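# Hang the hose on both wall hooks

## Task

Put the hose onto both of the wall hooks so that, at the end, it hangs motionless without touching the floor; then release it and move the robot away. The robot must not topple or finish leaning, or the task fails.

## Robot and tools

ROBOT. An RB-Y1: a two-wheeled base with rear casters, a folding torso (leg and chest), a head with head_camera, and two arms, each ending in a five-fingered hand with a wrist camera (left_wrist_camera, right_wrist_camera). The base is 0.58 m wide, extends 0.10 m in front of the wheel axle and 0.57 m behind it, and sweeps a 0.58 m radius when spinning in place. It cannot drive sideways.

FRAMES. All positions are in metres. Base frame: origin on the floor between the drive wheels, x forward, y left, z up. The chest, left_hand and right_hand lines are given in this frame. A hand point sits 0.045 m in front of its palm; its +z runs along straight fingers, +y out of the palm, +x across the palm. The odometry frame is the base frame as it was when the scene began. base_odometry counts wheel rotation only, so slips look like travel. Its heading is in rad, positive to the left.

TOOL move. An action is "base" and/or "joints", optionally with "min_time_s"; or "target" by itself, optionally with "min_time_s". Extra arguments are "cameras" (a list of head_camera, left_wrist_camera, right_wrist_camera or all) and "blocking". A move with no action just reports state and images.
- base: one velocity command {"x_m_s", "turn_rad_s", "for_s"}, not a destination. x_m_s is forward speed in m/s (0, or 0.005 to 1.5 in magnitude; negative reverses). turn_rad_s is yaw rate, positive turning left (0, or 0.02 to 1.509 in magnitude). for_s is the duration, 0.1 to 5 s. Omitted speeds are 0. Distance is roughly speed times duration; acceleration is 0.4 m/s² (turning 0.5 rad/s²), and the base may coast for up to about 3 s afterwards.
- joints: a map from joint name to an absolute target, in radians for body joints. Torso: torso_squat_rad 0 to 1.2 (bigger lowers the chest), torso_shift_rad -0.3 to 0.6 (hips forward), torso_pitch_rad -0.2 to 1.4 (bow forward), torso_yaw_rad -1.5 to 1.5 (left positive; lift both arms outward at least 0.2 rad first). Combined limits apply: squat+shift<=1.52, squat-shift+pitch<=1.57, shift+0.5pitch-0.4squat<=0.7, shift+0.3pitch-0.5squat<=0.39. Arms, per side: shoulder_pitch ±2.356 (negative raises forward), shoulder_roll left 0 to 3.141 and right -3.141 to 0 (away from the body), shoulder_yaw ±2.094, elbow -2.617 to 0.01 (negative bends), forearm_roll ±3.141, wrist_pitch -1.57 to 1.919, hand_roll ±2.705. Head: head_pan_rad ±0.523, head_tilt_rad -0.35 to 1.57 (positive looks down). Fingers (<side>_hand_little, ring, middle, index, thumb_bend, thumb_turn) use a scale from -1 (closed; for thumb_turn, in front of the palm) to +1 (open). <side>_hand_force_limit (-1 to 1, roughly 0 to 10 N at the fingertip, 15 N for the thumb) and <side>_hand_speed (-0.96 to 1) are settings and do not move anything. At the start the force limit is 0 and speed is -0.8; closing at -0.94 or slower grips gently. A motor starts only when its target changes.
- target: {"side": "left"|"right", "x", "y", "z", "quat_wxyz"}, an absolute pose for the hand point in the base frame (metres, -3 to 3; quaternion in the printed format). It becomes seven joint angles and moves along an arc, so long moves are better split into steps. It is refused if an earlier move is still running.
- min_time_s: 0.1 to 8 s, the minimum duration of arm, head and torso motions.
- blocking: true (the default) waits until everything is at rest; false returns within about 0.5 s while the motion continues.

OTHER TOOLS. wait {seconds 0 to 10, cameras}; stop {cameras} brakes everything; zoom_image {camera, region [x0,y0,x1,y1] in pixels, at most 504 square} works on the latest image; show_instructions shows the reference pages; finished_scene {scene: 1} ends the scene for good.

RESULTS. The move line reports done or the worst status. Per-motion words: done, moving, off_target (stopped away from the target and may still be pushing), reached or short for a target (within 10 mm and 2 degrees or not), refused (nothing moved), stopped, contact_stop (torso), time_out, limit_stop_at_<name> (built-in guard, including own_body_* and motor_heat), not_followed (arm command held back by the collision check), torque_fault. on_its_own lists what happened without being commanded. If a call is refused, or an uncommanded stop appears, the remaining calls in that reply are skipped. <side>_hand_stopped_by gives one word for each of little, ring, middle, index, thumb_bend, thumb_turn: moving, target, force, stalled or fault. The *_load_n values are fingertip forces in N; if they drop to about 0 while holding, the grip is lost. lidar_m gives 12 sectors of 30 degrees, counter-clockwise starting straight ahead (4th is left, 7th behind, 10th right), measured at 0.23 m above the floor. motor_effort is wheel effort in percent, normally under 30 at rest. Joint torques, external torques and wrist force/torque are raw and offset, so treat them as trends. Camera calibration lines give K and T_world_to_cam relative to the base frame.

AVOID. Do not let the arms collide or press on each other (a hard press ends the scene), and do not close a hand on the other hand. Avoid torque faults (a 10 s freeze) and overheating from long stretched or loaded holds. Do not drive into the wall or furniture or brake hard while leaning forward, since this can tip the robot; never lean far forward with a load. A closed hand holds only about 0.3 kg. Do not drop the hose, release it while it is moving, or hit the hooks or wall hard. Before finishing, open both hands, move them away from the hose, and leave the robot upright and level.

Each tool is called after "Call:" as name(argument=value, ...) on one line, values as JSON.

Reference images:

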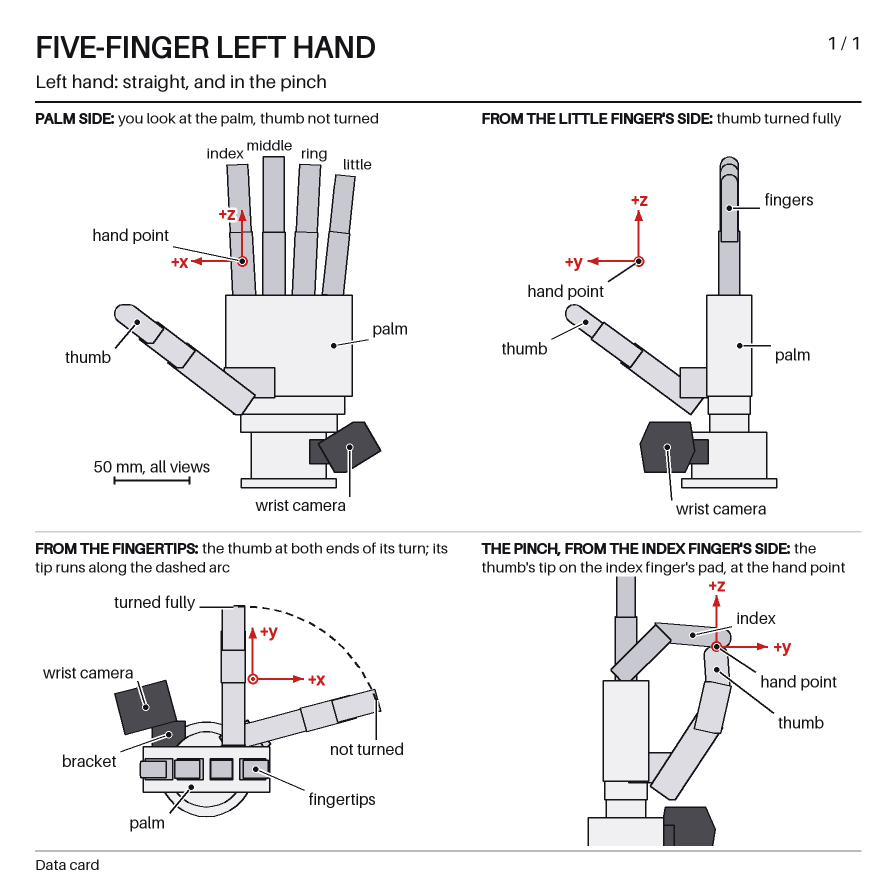

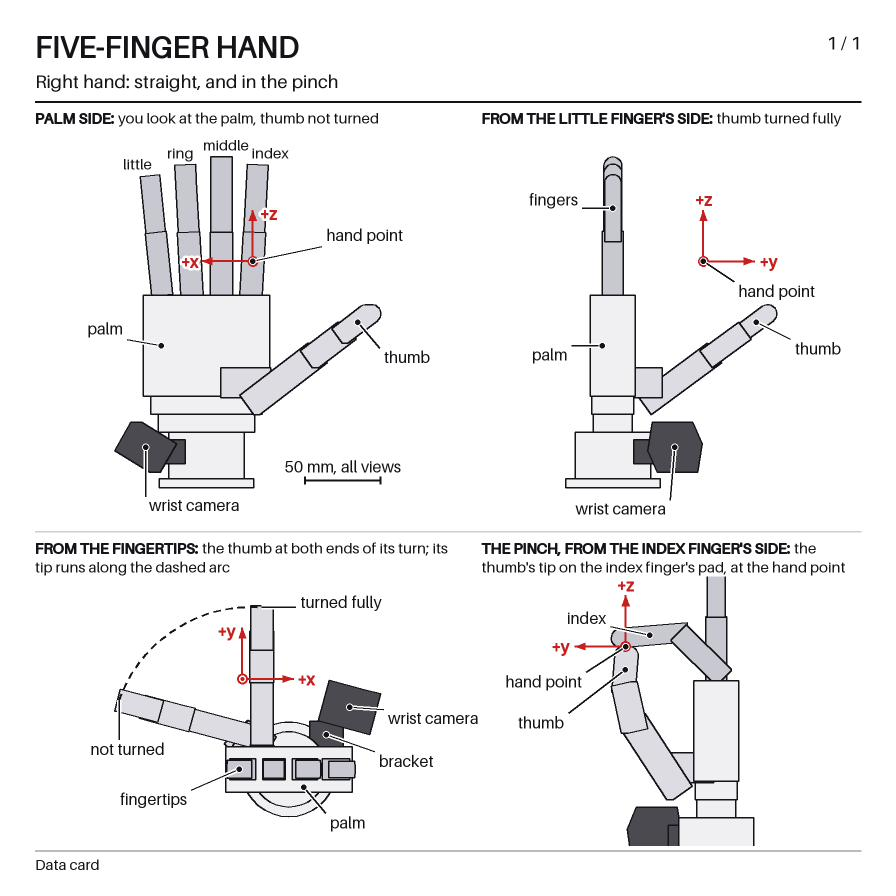

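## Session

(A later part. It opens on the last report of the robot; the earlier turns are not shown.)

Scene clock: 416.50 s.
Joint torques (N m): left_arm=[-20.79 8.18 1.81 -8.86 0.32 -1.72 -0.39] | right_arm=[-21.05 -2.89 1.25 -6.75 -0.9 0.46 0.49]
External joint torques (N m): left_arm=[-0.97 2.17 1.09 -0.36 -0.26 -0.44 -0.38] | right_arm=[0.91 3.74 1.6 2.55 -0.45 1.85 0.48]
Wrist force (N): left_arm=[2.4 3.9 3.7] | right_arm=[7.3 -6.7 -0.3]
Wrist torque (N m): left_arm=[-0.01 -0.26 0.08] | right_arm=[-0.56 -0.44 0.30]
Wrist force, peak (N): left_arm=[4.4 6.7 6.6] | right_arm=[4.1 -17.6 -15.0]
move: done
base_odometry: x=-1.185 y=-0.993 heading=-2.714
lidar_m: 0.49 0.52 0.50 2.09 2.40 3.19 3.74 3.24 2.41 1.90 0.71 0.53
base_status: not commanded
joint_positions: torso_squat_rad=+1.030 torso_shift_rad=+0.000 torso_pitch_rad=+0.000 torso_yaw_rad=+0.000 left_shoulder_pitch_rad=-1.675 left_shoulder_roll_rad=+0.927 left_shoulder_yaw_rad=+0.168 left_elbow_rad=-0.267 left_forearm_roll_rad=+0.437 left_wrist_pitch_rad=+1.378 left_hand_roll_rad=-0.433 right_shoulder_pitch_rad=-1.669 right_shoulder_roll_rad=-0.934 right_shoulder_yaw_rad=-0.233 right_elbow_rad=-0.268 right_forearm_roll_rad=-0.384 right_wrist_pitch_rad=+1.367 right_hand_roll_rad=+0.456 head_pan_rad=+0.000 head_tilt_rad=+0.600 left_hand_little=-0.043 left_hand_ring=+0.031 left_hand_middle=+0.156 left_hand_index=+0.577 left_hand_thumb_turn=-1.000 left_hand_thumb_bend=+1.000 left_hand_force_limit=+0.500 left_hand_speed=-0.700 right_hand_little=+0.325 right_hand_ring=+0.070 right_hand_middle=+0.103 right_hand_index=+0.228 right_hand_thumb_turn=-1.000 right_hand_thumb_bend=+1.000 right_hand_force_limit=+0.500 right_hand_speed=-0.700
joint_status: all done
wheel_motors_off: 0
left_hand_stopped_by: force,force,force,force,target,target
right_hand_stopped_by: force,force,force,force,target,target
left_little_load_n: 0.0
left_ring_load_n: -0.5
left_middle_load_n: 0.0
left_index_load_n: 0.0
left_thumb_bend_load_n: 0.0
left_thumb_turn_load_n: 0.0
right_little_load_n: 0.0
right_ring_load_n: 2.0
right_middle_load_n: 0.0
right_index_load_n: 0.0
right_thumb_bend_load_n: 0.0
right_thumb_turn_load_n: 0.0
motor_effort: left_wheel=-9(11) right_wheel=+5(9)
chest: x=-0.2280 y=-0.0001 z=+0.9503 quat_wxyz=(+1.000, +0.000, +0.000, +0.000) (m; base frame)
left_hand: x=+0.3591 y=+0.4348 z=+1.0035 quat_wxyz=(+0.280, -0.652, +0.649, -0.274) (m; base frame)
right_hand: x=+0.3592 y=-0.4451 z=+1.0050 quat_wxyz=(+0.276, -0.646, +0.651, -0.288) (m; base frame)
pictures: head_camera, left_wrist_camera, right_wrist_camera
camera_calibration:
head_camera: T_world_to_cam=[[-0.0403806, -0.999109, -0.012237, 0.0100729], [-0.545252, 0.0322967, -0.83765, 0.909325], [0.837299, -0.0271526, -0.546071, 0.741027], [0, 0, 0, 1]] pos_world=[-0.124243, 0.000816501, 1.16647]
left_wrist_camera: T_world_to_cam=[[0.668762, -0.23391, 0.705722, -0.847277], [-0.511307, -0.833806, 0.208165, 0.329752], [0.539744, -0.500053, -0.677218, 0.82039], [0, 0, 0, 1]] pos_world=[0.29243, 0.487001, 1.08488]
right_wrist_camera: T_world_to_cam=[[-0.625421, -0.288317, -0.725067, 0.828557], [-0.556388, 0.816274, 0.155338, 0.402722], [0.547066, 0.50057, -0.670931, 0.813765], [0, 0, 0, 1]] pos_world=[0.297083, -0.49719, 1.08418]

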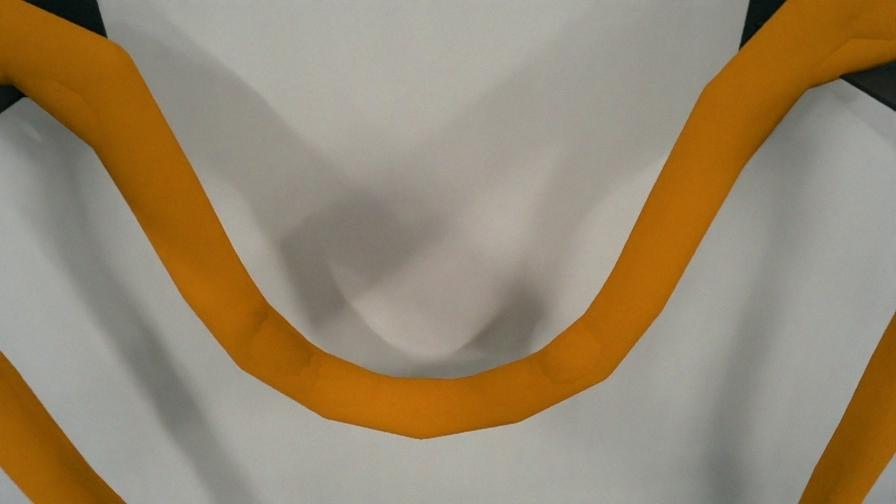

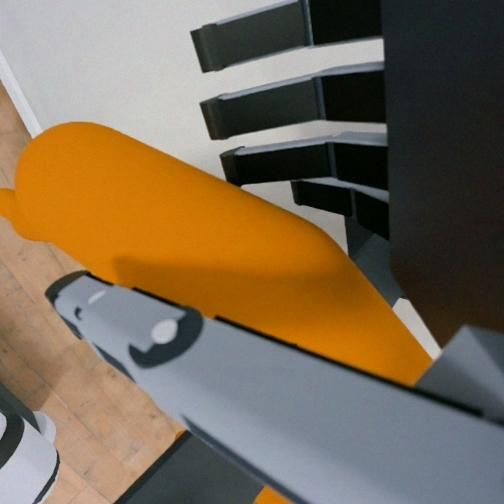

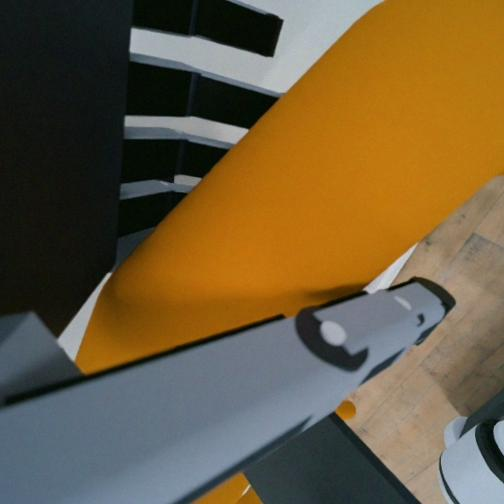

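Call:
move(joints={"left_hand_little": 1, "left_hand_ring": 1, "left_hand_middle": 1, "left_hand_index": 1, "right_hand_little": 1, "right_hand_ring": 1, "right_hand_middle": 1, "right_hand_index": 1}, cameras=["all"])

Scene clock: 421.73 s.
Joint torques (N m): left_arm=[-20.87 8 1.89 -8.85 0.35 -1.59 -0.32] | right_arm=[-20.99 -3.3 0.58 -6.92 -1.22 0.45 0.54]
External joint torques (N m): left_arm=[-1.04 1.99 1.16 -0.34 -0.24 -0.29 -0.32] | right_arm=[0.98 3.34 0.94 2.39 -0.76 1.86 0.53]
Wrist force (N): left_arm=[2.5 3.8 3.6] | right_arm=[8.1 -6.8 0.2]
Wrist torque (N m): left_arm=[-0.03 -0.29 0.10] | right_arm=[-0.65 -0.39 0.31]
Wrist force, peak (N): left_arm=[2.5 4.0 3.7] | right_arm=[8.4 -6.9 -0.1]
move: done
base_odometry: x=-1.185 y=-0.993 heading=-2.714
lidar_m: 0.50 0.53 0.73 2.09 2.41 3.19 3.74 3.24 2.41 1.90 0.71 0.52
base_status: not commanded
joint_positions: torso_squat_rad=+1.030 torso_shift_rad=+0.000 torso_pitch_rad=+0.000 torso_yaw_rad=+0.000 left_shoulder_pitch_rad=-1.675 left_shoulder_roll_rad=+0.927 left_shoulder_yaw_rad=+0.168 left_elbow_rad=-0.267 left_forearm_roll_rad=+0.437 left_wrist_pitch_rad=+1.378 left_hand_roll_rad=-0.433 right_shoulder_pitch_rad=-1.669 right_shoulder_roll_rad=-0.934 right_shoulder_yaw_rad=-0.233 right_elbow_rad=-0.268 right_forearm_roll_rad=-0.384 right_wrist_pitch_rad=+1.367 right_hand_roll_rad=+0.456 head_pan_rad=+0.000 head_tilt_rad=+0.600 left_hand_little=+1.000 left_hand_ring=+1.000 left_hand_middle=+1.000 left_hand_index=+1.000 left_hand_thumb_turn=-1.000 left_hand_thumb_bend=+1.000 left_hand_force_limit=+0.500 left_hand_speed=-0.700 right_hand_little=+1.000 right_hand_ring=+1.000 right_hand_middle=+1.000 right_hand_index=+1.000 right_hand_thumb_turn=-1.000 right_hand_thumb_bend=+1.000 right_hand_force_limit=+0.500 right_hand_speed=-0.700
joint_status: all done
wheel_motors_off: 0
left_hand_stopped_by: target,target,target,target,target,target
right_hand_stopped_by: target,target,target,target,target,target
left_little_load_n: 0.0
left_ring_load_n: 0.0
left_middle_load_n: 0.0
left_index_load_n: 0.0
left_thumb_bend_load_n: 0.0
left_thumb_turn_load_n: 0.0
right_little_load_n: 0.0
right_ring_load_n: 0.0
right_middle_load_n: 0.0
right_index_load_n: -0.5
right_thumb_bend_load_n: 0.0
right_thumb_turn_load_n: 0.0
motor_effort: left_wheel=-10(10) right_wheel=+5(8)
chest: x=-0.2280 y=-0.0001 z=+0.9503 quat_wxyz=(+1.000, +0.000, +0.000, +0.000) (m; base frame)
left_hand: x=+0.3591 y=+0.4348 z=+1.0035 quat_wxyz=(+0.280, -0.652, +0.649, -0.274) (m; base frame)
right_hand: x=+0.3592 y=-0.4451 z=+1.0049 quat_wxyz=(+0.276, -0.646, +0.651, -0.288) (m; base frame)
pictures: head_camera, left_wrist_camera, right_wrist_camera
camera_calibration:
head_camera: T_world_to_cam=[[-0.0403806, -0.999109, -0.012237, 0.0100729], [-0.545252, 0.0322967, -0.83765, 0.909325], [0.837299, -0.0271526, -0.546071, 0.741027], [0, 0, 0, 1]] pos_world=[-0.124243, 0.000816501, 1.16647]
left_wrist_camera: T_world_to_cam=[[0.668702, -0.233948, 0.705766, -0.847288], [-0.511282, -0.833856, 0.208024, 0.329922], [0.539841, -0.499952, -0.677215, 0.820309], [0, 0, 0, 1]] pos_world=[0.292431, 0.487001, 1.08488]
right_wrist_camera: T_world_to_cam=[[-0.625527, -0.288293, -0.724985, 0.828512], [-0.556277, 0.816349, 0.155339, 0.402725], [0.547058, 0.500461, -0.671019, 0.813809], [0, 0, 0, 1]] pos_world=[0.297083, -0.49719, 1.08418]

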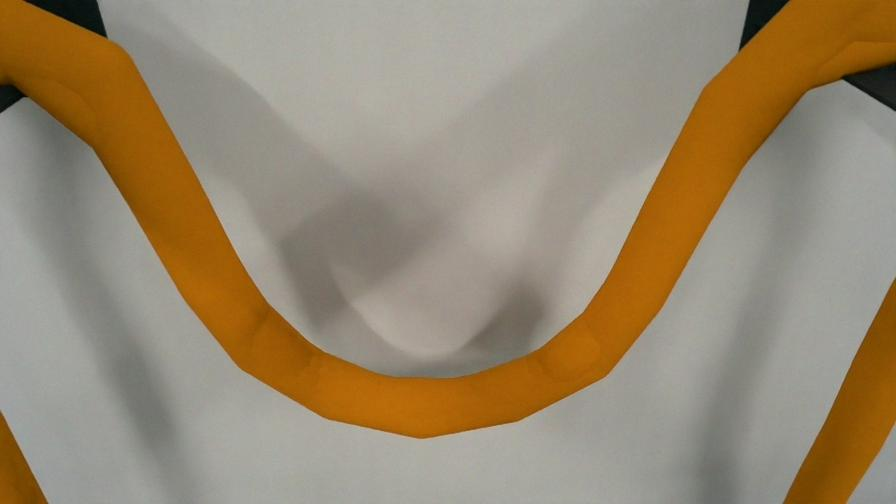

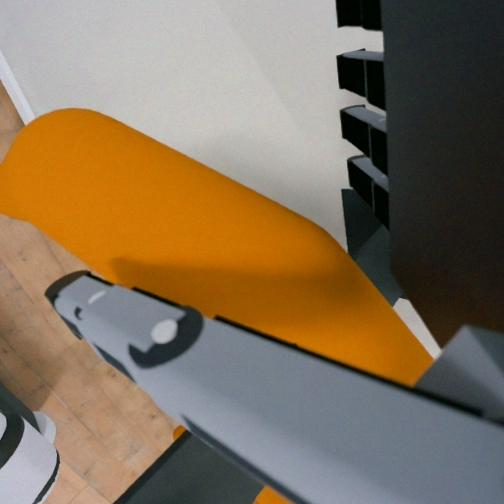

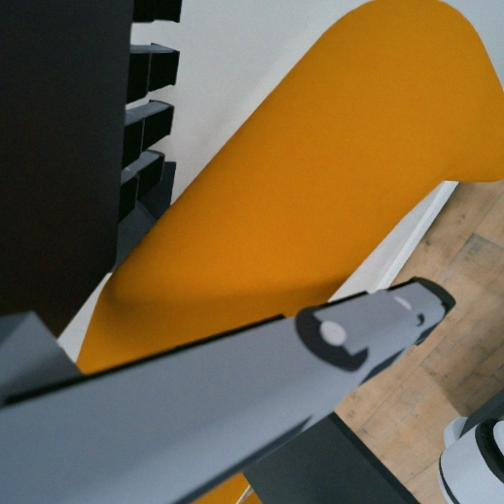

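Call:
move(joints={"torso_squat_rad": 0.95}, min_time_s=2, cameras=["all"])

Scene clock: 427.10 s.
Joint torques (N m): left_arm=[-20.75 7.67 1.77 -8.8 0.43 -1.57 -0.49] | right_arm=[-22.99 -4.47 0.9 -8.71 -1.12 -1.04 0.28]
External joint torques (N m): left_arm=[-0.91 1.65 1.03 -0.29 -0.16 -0.27 -0.48] | right_arm=[-1.01 2.17 1.25 0.6 -0.66 0.36 0.28]
Wrist force (N): left_arm=[2.7 4.0 3.5] | right_arm=[2.6 -0.8 0.3]
Wrist torque (N m): left_arm=[0.00 -0.33 0.11] | right_arm=[-0.45 -0.26 0.06]
Wrist force, peak (N): left_arm=[2.7 4.1 3.6] | right_arm=[8.6 -6.9 -0.3]
move: done
base_odometry: x=-1.185 y=-0.993 heading=-2.714
lidar_m: 0.50 0.52 0.60 2.09 2.40 3.20 3.74 3.23 2.41 1.90 0.71 0.52
base_status: not commanded
joint_positions: torso_squat_rad=+0.950 torso_shift_rad=+0.000 torso_pitch_rad=+0.000 torso_yaw_rad=+0.000 left_shoulder_pitch_rad=-1.675 left_shoulder_roll_rad=+0.927 left_shoulder_yaw_rad=+0.168 left_elbow_rad=-0.267 left_forearm_roll_rad=+0.437 left_wrist_pitch_rad=+1.378 left_hand_roll_rad=-0.433 right_shoulder_pitch_rad=-1.669 right_shoulder_roll_rad=-0.934 right_shoulder_yaw_rad=-0.233 right_elbow_rad=-0.267 right_forearm_roll_rad=-0.384 right_wrist_pitch_rad=+1.367 right_hand_roll_rad=+0.456 head_pan_rad=+0.000 head_tilt_rad=+0.600 left_hand_little=+1.000 left_hand_ring=+1.000 left_hand_middle=+1.000 left_hand_index=+1.000 left_hand_thumb_turn=-1.000 left_hand_thumb_bend=+1.000 left_hand_force_limit=+0.500 left_hand_speed=-0.700 right_hand_little=+1.000 right_hand_ring=+1.000 right_hand_middle=+1.000 right_hand_index=+1.000 right_hand_thumb_turn=-1.000 right_hand_thumb_bend=+1.000 right_hand_force_limit=+0.500 right_hand_speed=-0.700
joint_status: all done
wheel_motors_off: 0
left_hand_stopped_by: target,target,target,target,target,target
right_hand_stopped_by: target,target,target,target,target,target
left_little_load_n: 0.0
left_ring_load_n: 0.0
left_middle_load_n: 0.0
left_index_load_n: 0.0
left_thumb_bend_load_n: 0.0
left_thumb_turn_load_n: 0.0
right_little_load_n: 0.0
right_ring_load_n: 0.0
right_middle_load_n: 0.0
right_index_load_n: 0.0
right_thumb_bend_load_n: 0.0
right_thumb_turn_load_n: 0.0
motor_effort: left_wheel=-8(11) right_wheel=+7(8)
chest: x=-0.2279 y=-0.0001 z=+0.9971 quat_wxyz=(+1.000, +0.000, +0.000, +0.000) (m; base frame)
left_hand: x=+0.3593 y=+0.4348 z=+1.0501 quat_wxyz=(+0.280, -0.652, +0.649, -0.274) (m; base frame)
right_hand: x=+0.3592 y=-0.4449 z=+1.0510 quat_wxyz=(+0.276, -0.646, +0.651, -0.288) (m; base frame)
pictures: head_camera, left_wrist_camera, right_wrist_camera
camera_calibration:
head_camera: T_world_to_cam=[[-0.0404343, -0.999106, -0.0123072, 0.0107322], [-0.545504, 0.0323931, -0.837482, 0.948401], [0.837132, -0.0271494, -0.546326, 0.766705], [0, 0, 0, 1]] pos_world=[-0.124043, 0.000816509, 1.21327]
left_wrist_camera: T_world_to_cam=[[0.668849, -0.233991, 0.705613, -0.88023], [-0.511278, -0.833833, 0.208129, 0.320179], [0.539663, -0.499971, -0.677343, 0.852034], [0, 0, 0, 1]] pos_world=[0.29263, 0.487001, 1.13158]
right_wrist_camera: T_world_to_cam=[[-0.626514, -0.28833, -0.724118, 0.861484], [-0.55635, 0.816095, 0.156406, 0.394185], [0.545853, 0.500854, -0.671707, 0.845933], [0, 0, 0, 1]] pos_world=[0.297282, -0.49699, 1.13038]

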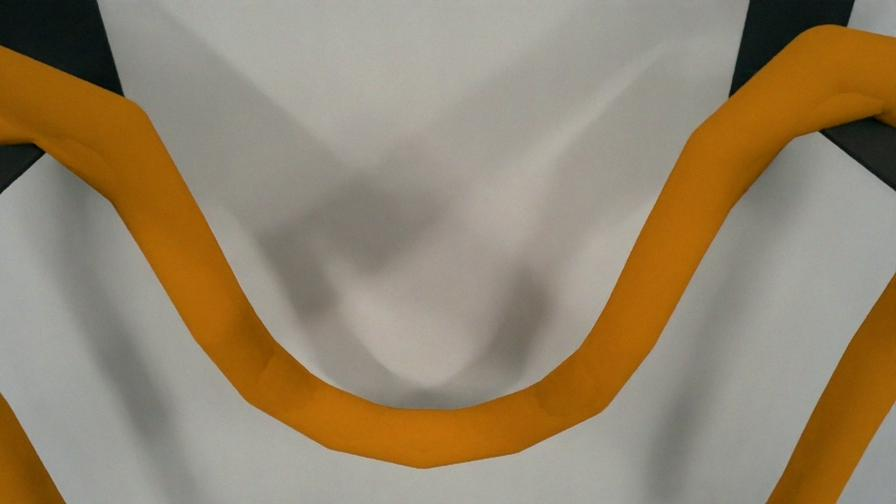

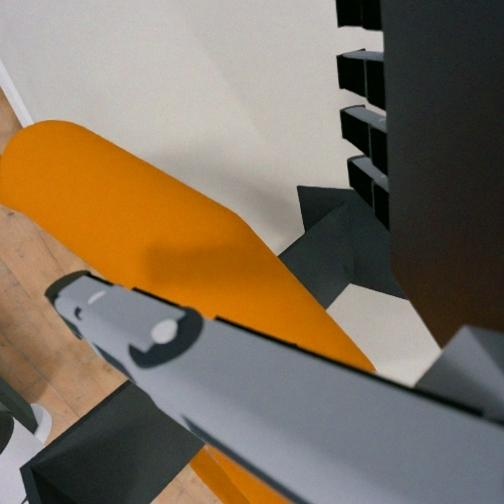

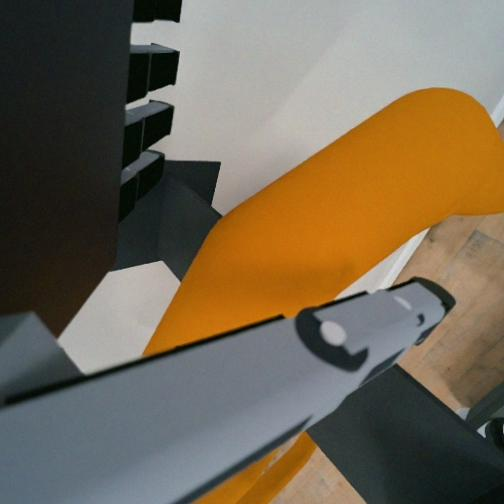

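Call:
move(joints={"torso_squat_rad": 0.6}, min_time_s=3, cameras=["all"])

Scene clock: 433.70 s.
Joint torques (N m): left_arm=[-20.73 7.72 1.96 -8.87 0.26 -1.54 -0.43] | right_arm=[-23.33 -4.56 0.91 -8.73 -1.14 -1.04 0.31]
External joint torques (N m): left_arm=[-0.9 1.7 1.23 -0.36 -0.32 -0.25 -0.42] | right_arm=[-1.34 2.09 1.27 0.59 -0.69 0.36 0.3]
Wrist force (N): left_arm=[2.7 4.1 3.8] | right_arm=[2.8 -1.2 0.2]
Wrist torque (N m): left_arm=[0.01 -0.36 0.07] | right_arm=[-0.42 -0.31 0.05]
Wrist force, peak (N): left_arm=[2.9 4.2 3.7] | right_arm=[3.1 -1.6 0.0]
move: done
base_odometry: x=-1.185 y=-0.993 heading=-2.714
lidar_m: 0.50 0.52 0.57 2.09 2.40 3.19 3.74 3.24 2.42 1.90 0.73 0.52
base_status: not commanded
joint_positions: torso_squat_rad=+0.600 torso_shift_rad=+0.000 torso_pitch_rad=+0.000 torso_yaw_rad=+0.000 left_shoulder_pitch_rad=-1.675 left_shoulder_roll_rad=+0.927 left_shoulder_yaw_rad=+0.168 left_elbow_rad=-0.267 left_forearm_roll_rad=+0.437 left_wrist_pitch_rad=+1.378 left_hand_roll_rad=-0.433 right_shoulder_pitch_rad=-1.669 right_shoulder_roll_rad=-0.934 right_shoulder_yaw_rad=-0.233 right_elbow_rad=-0.267 right_forearm_roll_rad=-0.384 right_wrist_pitch_rad=+1.367 right_hand_roll_rad=+0.456 head_pan_rad=+0.000 head_tilt_rad=+0.600 left_hand_little=+1.000 left_hand_ring=+1.000 left_hand_middle=+1.000 left_hand_index=+1.000 left_hand_thumb_turn=-1.000 left_hand_thumb_bend=+1.000 left_hand_force_limit=+0.500 left_hand_speed=-0.700 right_hand_little=+1.000 right_hand_ring=+1.000 right_hand_middle=+1.000 right_hand_index=+1.000 right_hand_thumb_turn=-1.000 right_hand_thumb_bend=+1.000 right_hand_force_limit=+0.500 right_hand_speed=-0.700
joint_status: all done
wheel_motors_off: 0
left_hand_stopped_by: target,target,target,target,target,target
right_hand_stopped_by: target,target,target,target,target,target
left_little_load_n: 0.0
left_ring_load_n: -0.5
left_middle_load_n: 0.0
left_index_load_n: 0.0
left_thumb_bend_load_n: 0.0
left_thumb_turn_load_n: 0.0
right_little_load_n: 0.0
right_ring_load_n: 0.0
right_middle_load_n: 0.0
right_index_load_n: 0.0
right_thumb_bend_load_n: 0.0
right_thumb_turn_load_n: 0.0
motor_effort: left_wheel=-8(10) right_wheel=+7(9)
chest: x=-0.2279 y=-0.0001 z=+1.1677 quat_wxyz=(+1.000, +0.000, +0.000, +0.000) (m; base frame)
left_hand: x=+0.3593 y=+0.4348 z=+1.2207 quat_wxyz=(+0.280, -0.652, +0.649, -0.274) (m; base frame)
right_hand: x=+0.3592 y=-0.4449 z=+1.2216 quat_wxyz=(+0.276, -0.646, +0.651, -0.288) (m; base frame)
pictures: head_camera, left_wrist_camera, right_wrist_camera
camera_calibration:
head_camera: T_world_to_cam=[[-0.0404343, -0.999106, -0.0123072, 0.0128306], [-0.545504, 0.0323931, -0.837482, 1.09119], [0.837132, -0.0271494, -0.546326, 0.859853], [0, 0, 0, 1]] pos_world=[-0.124043, 0.000816509, 1.38377]
left_wrist_camera: T_world_to_cam=[[0.668849, -0.233991, 0.705613, -1.00061], [-0.511278, -0.833833, 0.208129, 0.284672], [0.539663, -0.499971, -0.677343, 0.967589], [0, 0, 0, 1]] pos_world=[0.29263, 0.487001, 1.30218]
right_wrist_camera: T_world_to_cam=[[-0.626548, -0.288361, -0.724076, 0.984857], [-0.55638, 0.816068, 0.156444, 0.367546], [0.545783, 0.500881, -0.671744, 0.960591], [0, 0, 0, 1]] pos_world=[0.297282, -0.49709, 1.30088]

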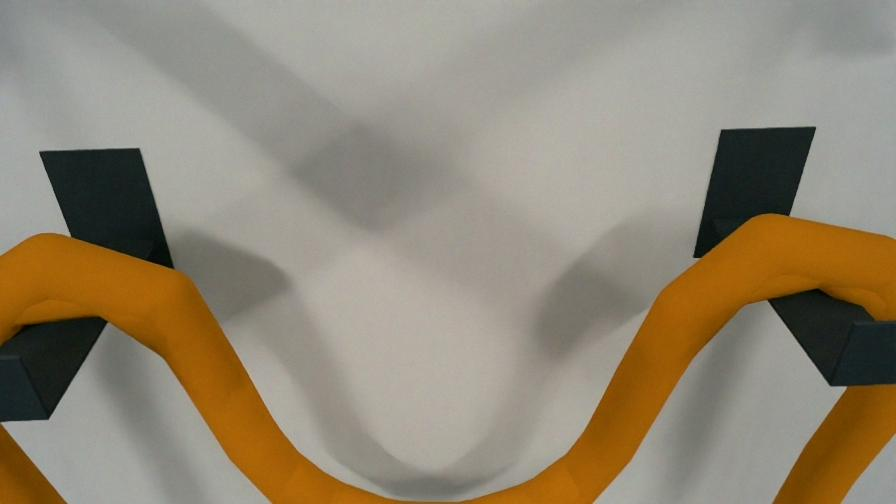

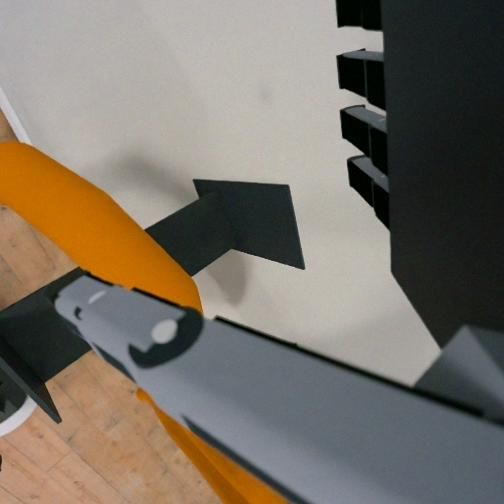

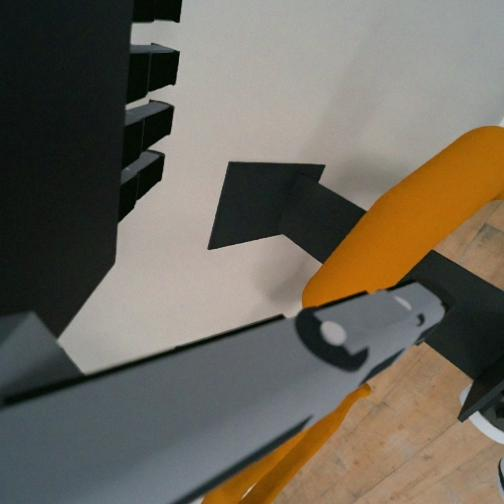

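Call:
move(base={"x_m_s": -0.2, "for_s": 5.0}, joints={"head_tilt_rad": 0.5}, cameras=["head_camera"])

Scene clock: 443.37 s.
Joint torques (N m): left_arm=[-20.27 7.08 1.87 -8.5 0.27 -1.44 -0.4] | right_arm=[-23.39 -6.05 0.74 -9.03 -1.07 -1.14 0.45]
External joint torques (N m): left_arm=[-0.44 1.07 1.14 0.01 -0.32 -0.14 -0.39] | right_arm=[-1.4 0.59 1.1 0.28 -0.61 0.26 0.44]
Wrist force (N): left_arm=[2.7 4.0 3.6] | right_arm=[2.6 -0.8 0.0]
Wrist torque (N m): left_arm=[-0.01 -0.35 0.06] | right_arm=[-0.36 -0.25 0.06]
Wrist force, peak (N): left_arm=[2.8 4.2 3.8] | right_arm=[3.2 -1.1 0.4]
move: done
base_odometry: x=-0.275 y=-0.579 heading=-2.715
lidar_m: 1.49 1.40 2.16 2.12 2.53 2.83 2.74 2.86 2.37 2.31 2.11 1.55
base_status: done (sent for 5 of 5 s)
joint_positions: torso_squat_rad=+0.600 torso_shift_rad=+0.000 torso_pitch_rad=+0.000 torso_yaw_rad=+0.000 left_shoulder_pitch_rad=-1.675 left_shoulder_roll_rad=+0.927 left_shoulder_yaw_rad=+0.168 left_elbow_rad=-0.267 left_forearm_roll_rad=+0.437 left_wrist_pitch_rad=+1.378 left_hand_roll_rad=-0.433 right_shoulder_pitch_rad=-1.669 right_shoulder_roll_rad=-0.933 right_shoulder_yaw_rad=-0.233 right_elbow_rad=-0.267 right_forearm_roll_rad=-0.384 right_wrist_pitch_rad=+1.368 right_hand_roll_rad=+0.456 head_pan_rad=+0.000 head_tilt_rad=+0.500 left_hand_little=+1.000 left_hand_ring=+1.000 left_hand_middle=+1.000 left_hand_index=+1.000 left_hand_thumb_turn=-1.000 left_hand_thumb_bend=+1.000 left_hand_force_limit=+0.500 left_hand_speed=-0.700 right_hand_little=+1.000 right_hand_ring=+1.000 right_hand_middle=+1.000 right_hand_index=+1.000 right_hand_thumb_turn=-1.000 right_hand_thumb_bend=+1.000 right_hand_force_limit=+0.500 right_hand_speed=-0.700
joint_status: all done
wheel_motors_off: 0
left_hand_stopped_by: target,target,target,target,target,target
right_hand_stopped_by: target,target,target,target,target,target
left_little_load_n: 0.0
left_ring_load_n: 0.0
left_middle_load_n: 0.0
left_index_load_n: 0.0
left_thumb_bend_load_n: 0.0
left_thumb_turn_load_n: 0.0
right_little_load_n: 0.0
right_ring_load_n: 0.0
right_middle_load_n: 0.0
right_index_load_n: 0.0
right_thumb_bend_load_n: 0.0
right_thumb_turn_load_n: 0.0
motor_effort: left_wheel=-9(25) right_wheel=+13(31)
chest: x=-0.2280 y=-0.0001 z=+1.1677 quat_wxyz=(+1.000, +0.000, +0.000, +0.000) (m; base frame)
left_hand: x=+0.3591 y=+0.4349 z=+1.2210 quat_wxyz=(+0.280, -0.652, +0.649, -0.274) (m; base frame)
right_hand: x=+0.3591 y=-0.4448 z=+1.2216 quat_wxyz=(+0.276, -0.646, +0.651, -0.288) (m; base frame)
pictures: head_camera
camera_calibration:
head_camera: T_world_to_cam=[[-0.0390027, -0.999106, -0.0162905, 0.0185663], [-0.458957, 0.0323933, -0.887868, 1.17786], [0.887602, -0.0271526, -0.45981, 0.752103], [0, 0, 0, 1]] pos_world=[-0.126257, 0.000816504, 1.39191]

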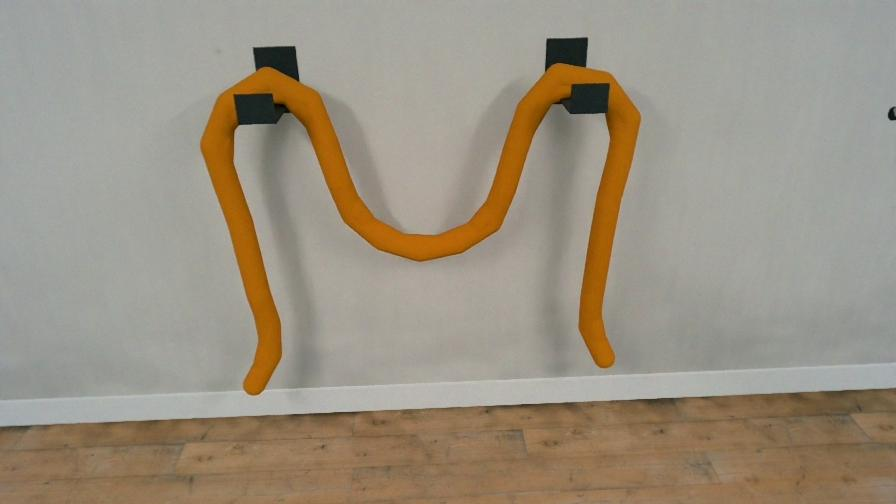

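Call:
wait(seconds=3, cameras=["head_camera"])

Scene clock: 448.33 s.
Joint torques (N m): left_arm=[-19.93 6.91 2.08 -8.39 0.44 -1.31 -0.46] | right_arm=[-23.72 -5.84 0.33 -8.92 -1.13 -1.12 0.39]
External joint torques (N m): left_arm=[-0.1 0.9 1.35 0.12 -0.15 -0.01 -0.45] | right_arm=[-1.73 0.81 0.68 0.39 -0.67 0.28 0.39]
Wrist force (N): left_arm=[2.8 3.9 3.8] | right_arm=[2.9 -1.0 -0.2]
Wrist torque (N m): left_arm=[-0.02 -0.37 0.08] | right_arm=[-0.39 -0.30 0.06]
Wrist force, peak (N): left_arm=[3.0 4.2 3.7] | right_arm=[3.3 -1.0 -0.1]
base_odometry: x=-0.275 y=-0.579 heading=-2.715
lidar_m: 1.49 1.40 2.17 2.12 2.53 2.83 2.73 2.87 2.38 2.30 2.12 1.55
base_status: done (sent for 5 of 5 s)
joint_positions: torso_squat_rad=+0.600 torso_shift_rad=+0.000 torso_pitch_rad=+0.000 torso_yaw_rad=+0.000 left_shoulder_pitch_rad=-1.675 left_shoulder_roll_rad=+0.927 left_shoulder_yaw_rad=+0.168 left_elbow_rad=-0.267 left_forearm_roll_rad=+0.437 left_wrist_pitch_rad=+1.378 left_hand_roll_rad=-0.433 right_shoulder_pitch_rad=-1.669 right_shoulder_roll_rad=-0.933 right_shoulder_yaw_rad=-0.233 right_elbow_rad=-0.267 right_forearm_roll_rad=-0.384 right_wrist_pitch_rad=+1.368 right_hand_roll_rad=+0.456 head_pan_rad=+0.000 head_tilt_rad=+0.500 left_hand_little=+1.000 left_hand_ring=+1.000 left_hand_middle=+1.000 left_hand_index=+1.000 left_hand_thumb_turn=-1.000 left_hand_thumb_bend=+1.000 left_hand_force_limit=+0.500 left_hand_speed=-0.700 right_hand_little=+1.000 right_hand_ring=+1.000 right_hand_middle=+1.000 right_hand_index=+1.000 right_hand_thumb_turn=-1.000 right_hand_thumb_bend=+1.000 right_hand_force_limit=+0.500 right_hand_speed=-0.700
joint_status: all done
wheel_motors_off: 0
left_hand_stopped_by: target,target,target,target,target,target
right_hand_stopped_by: target,target,target,target,target,target
left_little_load_n: 0.0
left_ring_load_n: -0.5
left_middle_load_n: 0.0
left_index_load_n: 0.0
left_thumb_bend_load_n: 0.0
left_thumb_turn_load_n: 0.0
right_little_load_n: 0.0
right_ring_load_n: 0.0
right_middle_load_n: 0.0
right_index_load_n: 0.0
right_thumb_bend_load_n: 0.0
right_thumb_turn_load_n: 0.0
motor_effort: left_wheel=-8(25) right_wheel=+11(31)
chest: x=-0.2280 y=-0.0001 z=+1.1677 quat_wxyz=(+1.000, +0.000, +0.000, +0.000) (m; base frame)
left_hand: x=+0.3591 y=+0.4349 z=+1.2210 quat_wxyz=(+0.280, -0.652, +0.649, -0.274) (m; base frame)
right_hand: x=+0.3591 y=-0.4448 z=+1.2216 quat_wxyz=(+0.276, -0.646, +0.651, -0.288) (m; base frame)
wait: 3.00 s; at rest from the start
pictures: head_camera
camera_calibration:
head_camera: T_world_to_cam=[[-0.0390027, -0.999106, -0.0162905, 0.0185663], [-0.458957, 0.0323933, -0.887868, 1.17786], [0.887602, -0.0271526, -0.45981, 0.752103], [0, 0, 0, 1]] pos_world=[-0.126257, 0.000816504, 1.39191]

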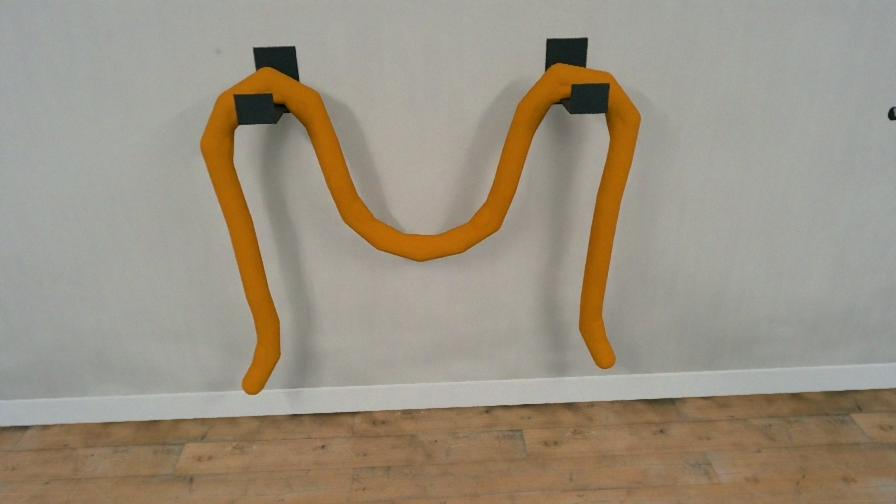

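The hose is hanging still in both hooks and clear of the floor, and the robot has let go and backed away.

Call:
finished_scene()

The scene is finished: the task was done.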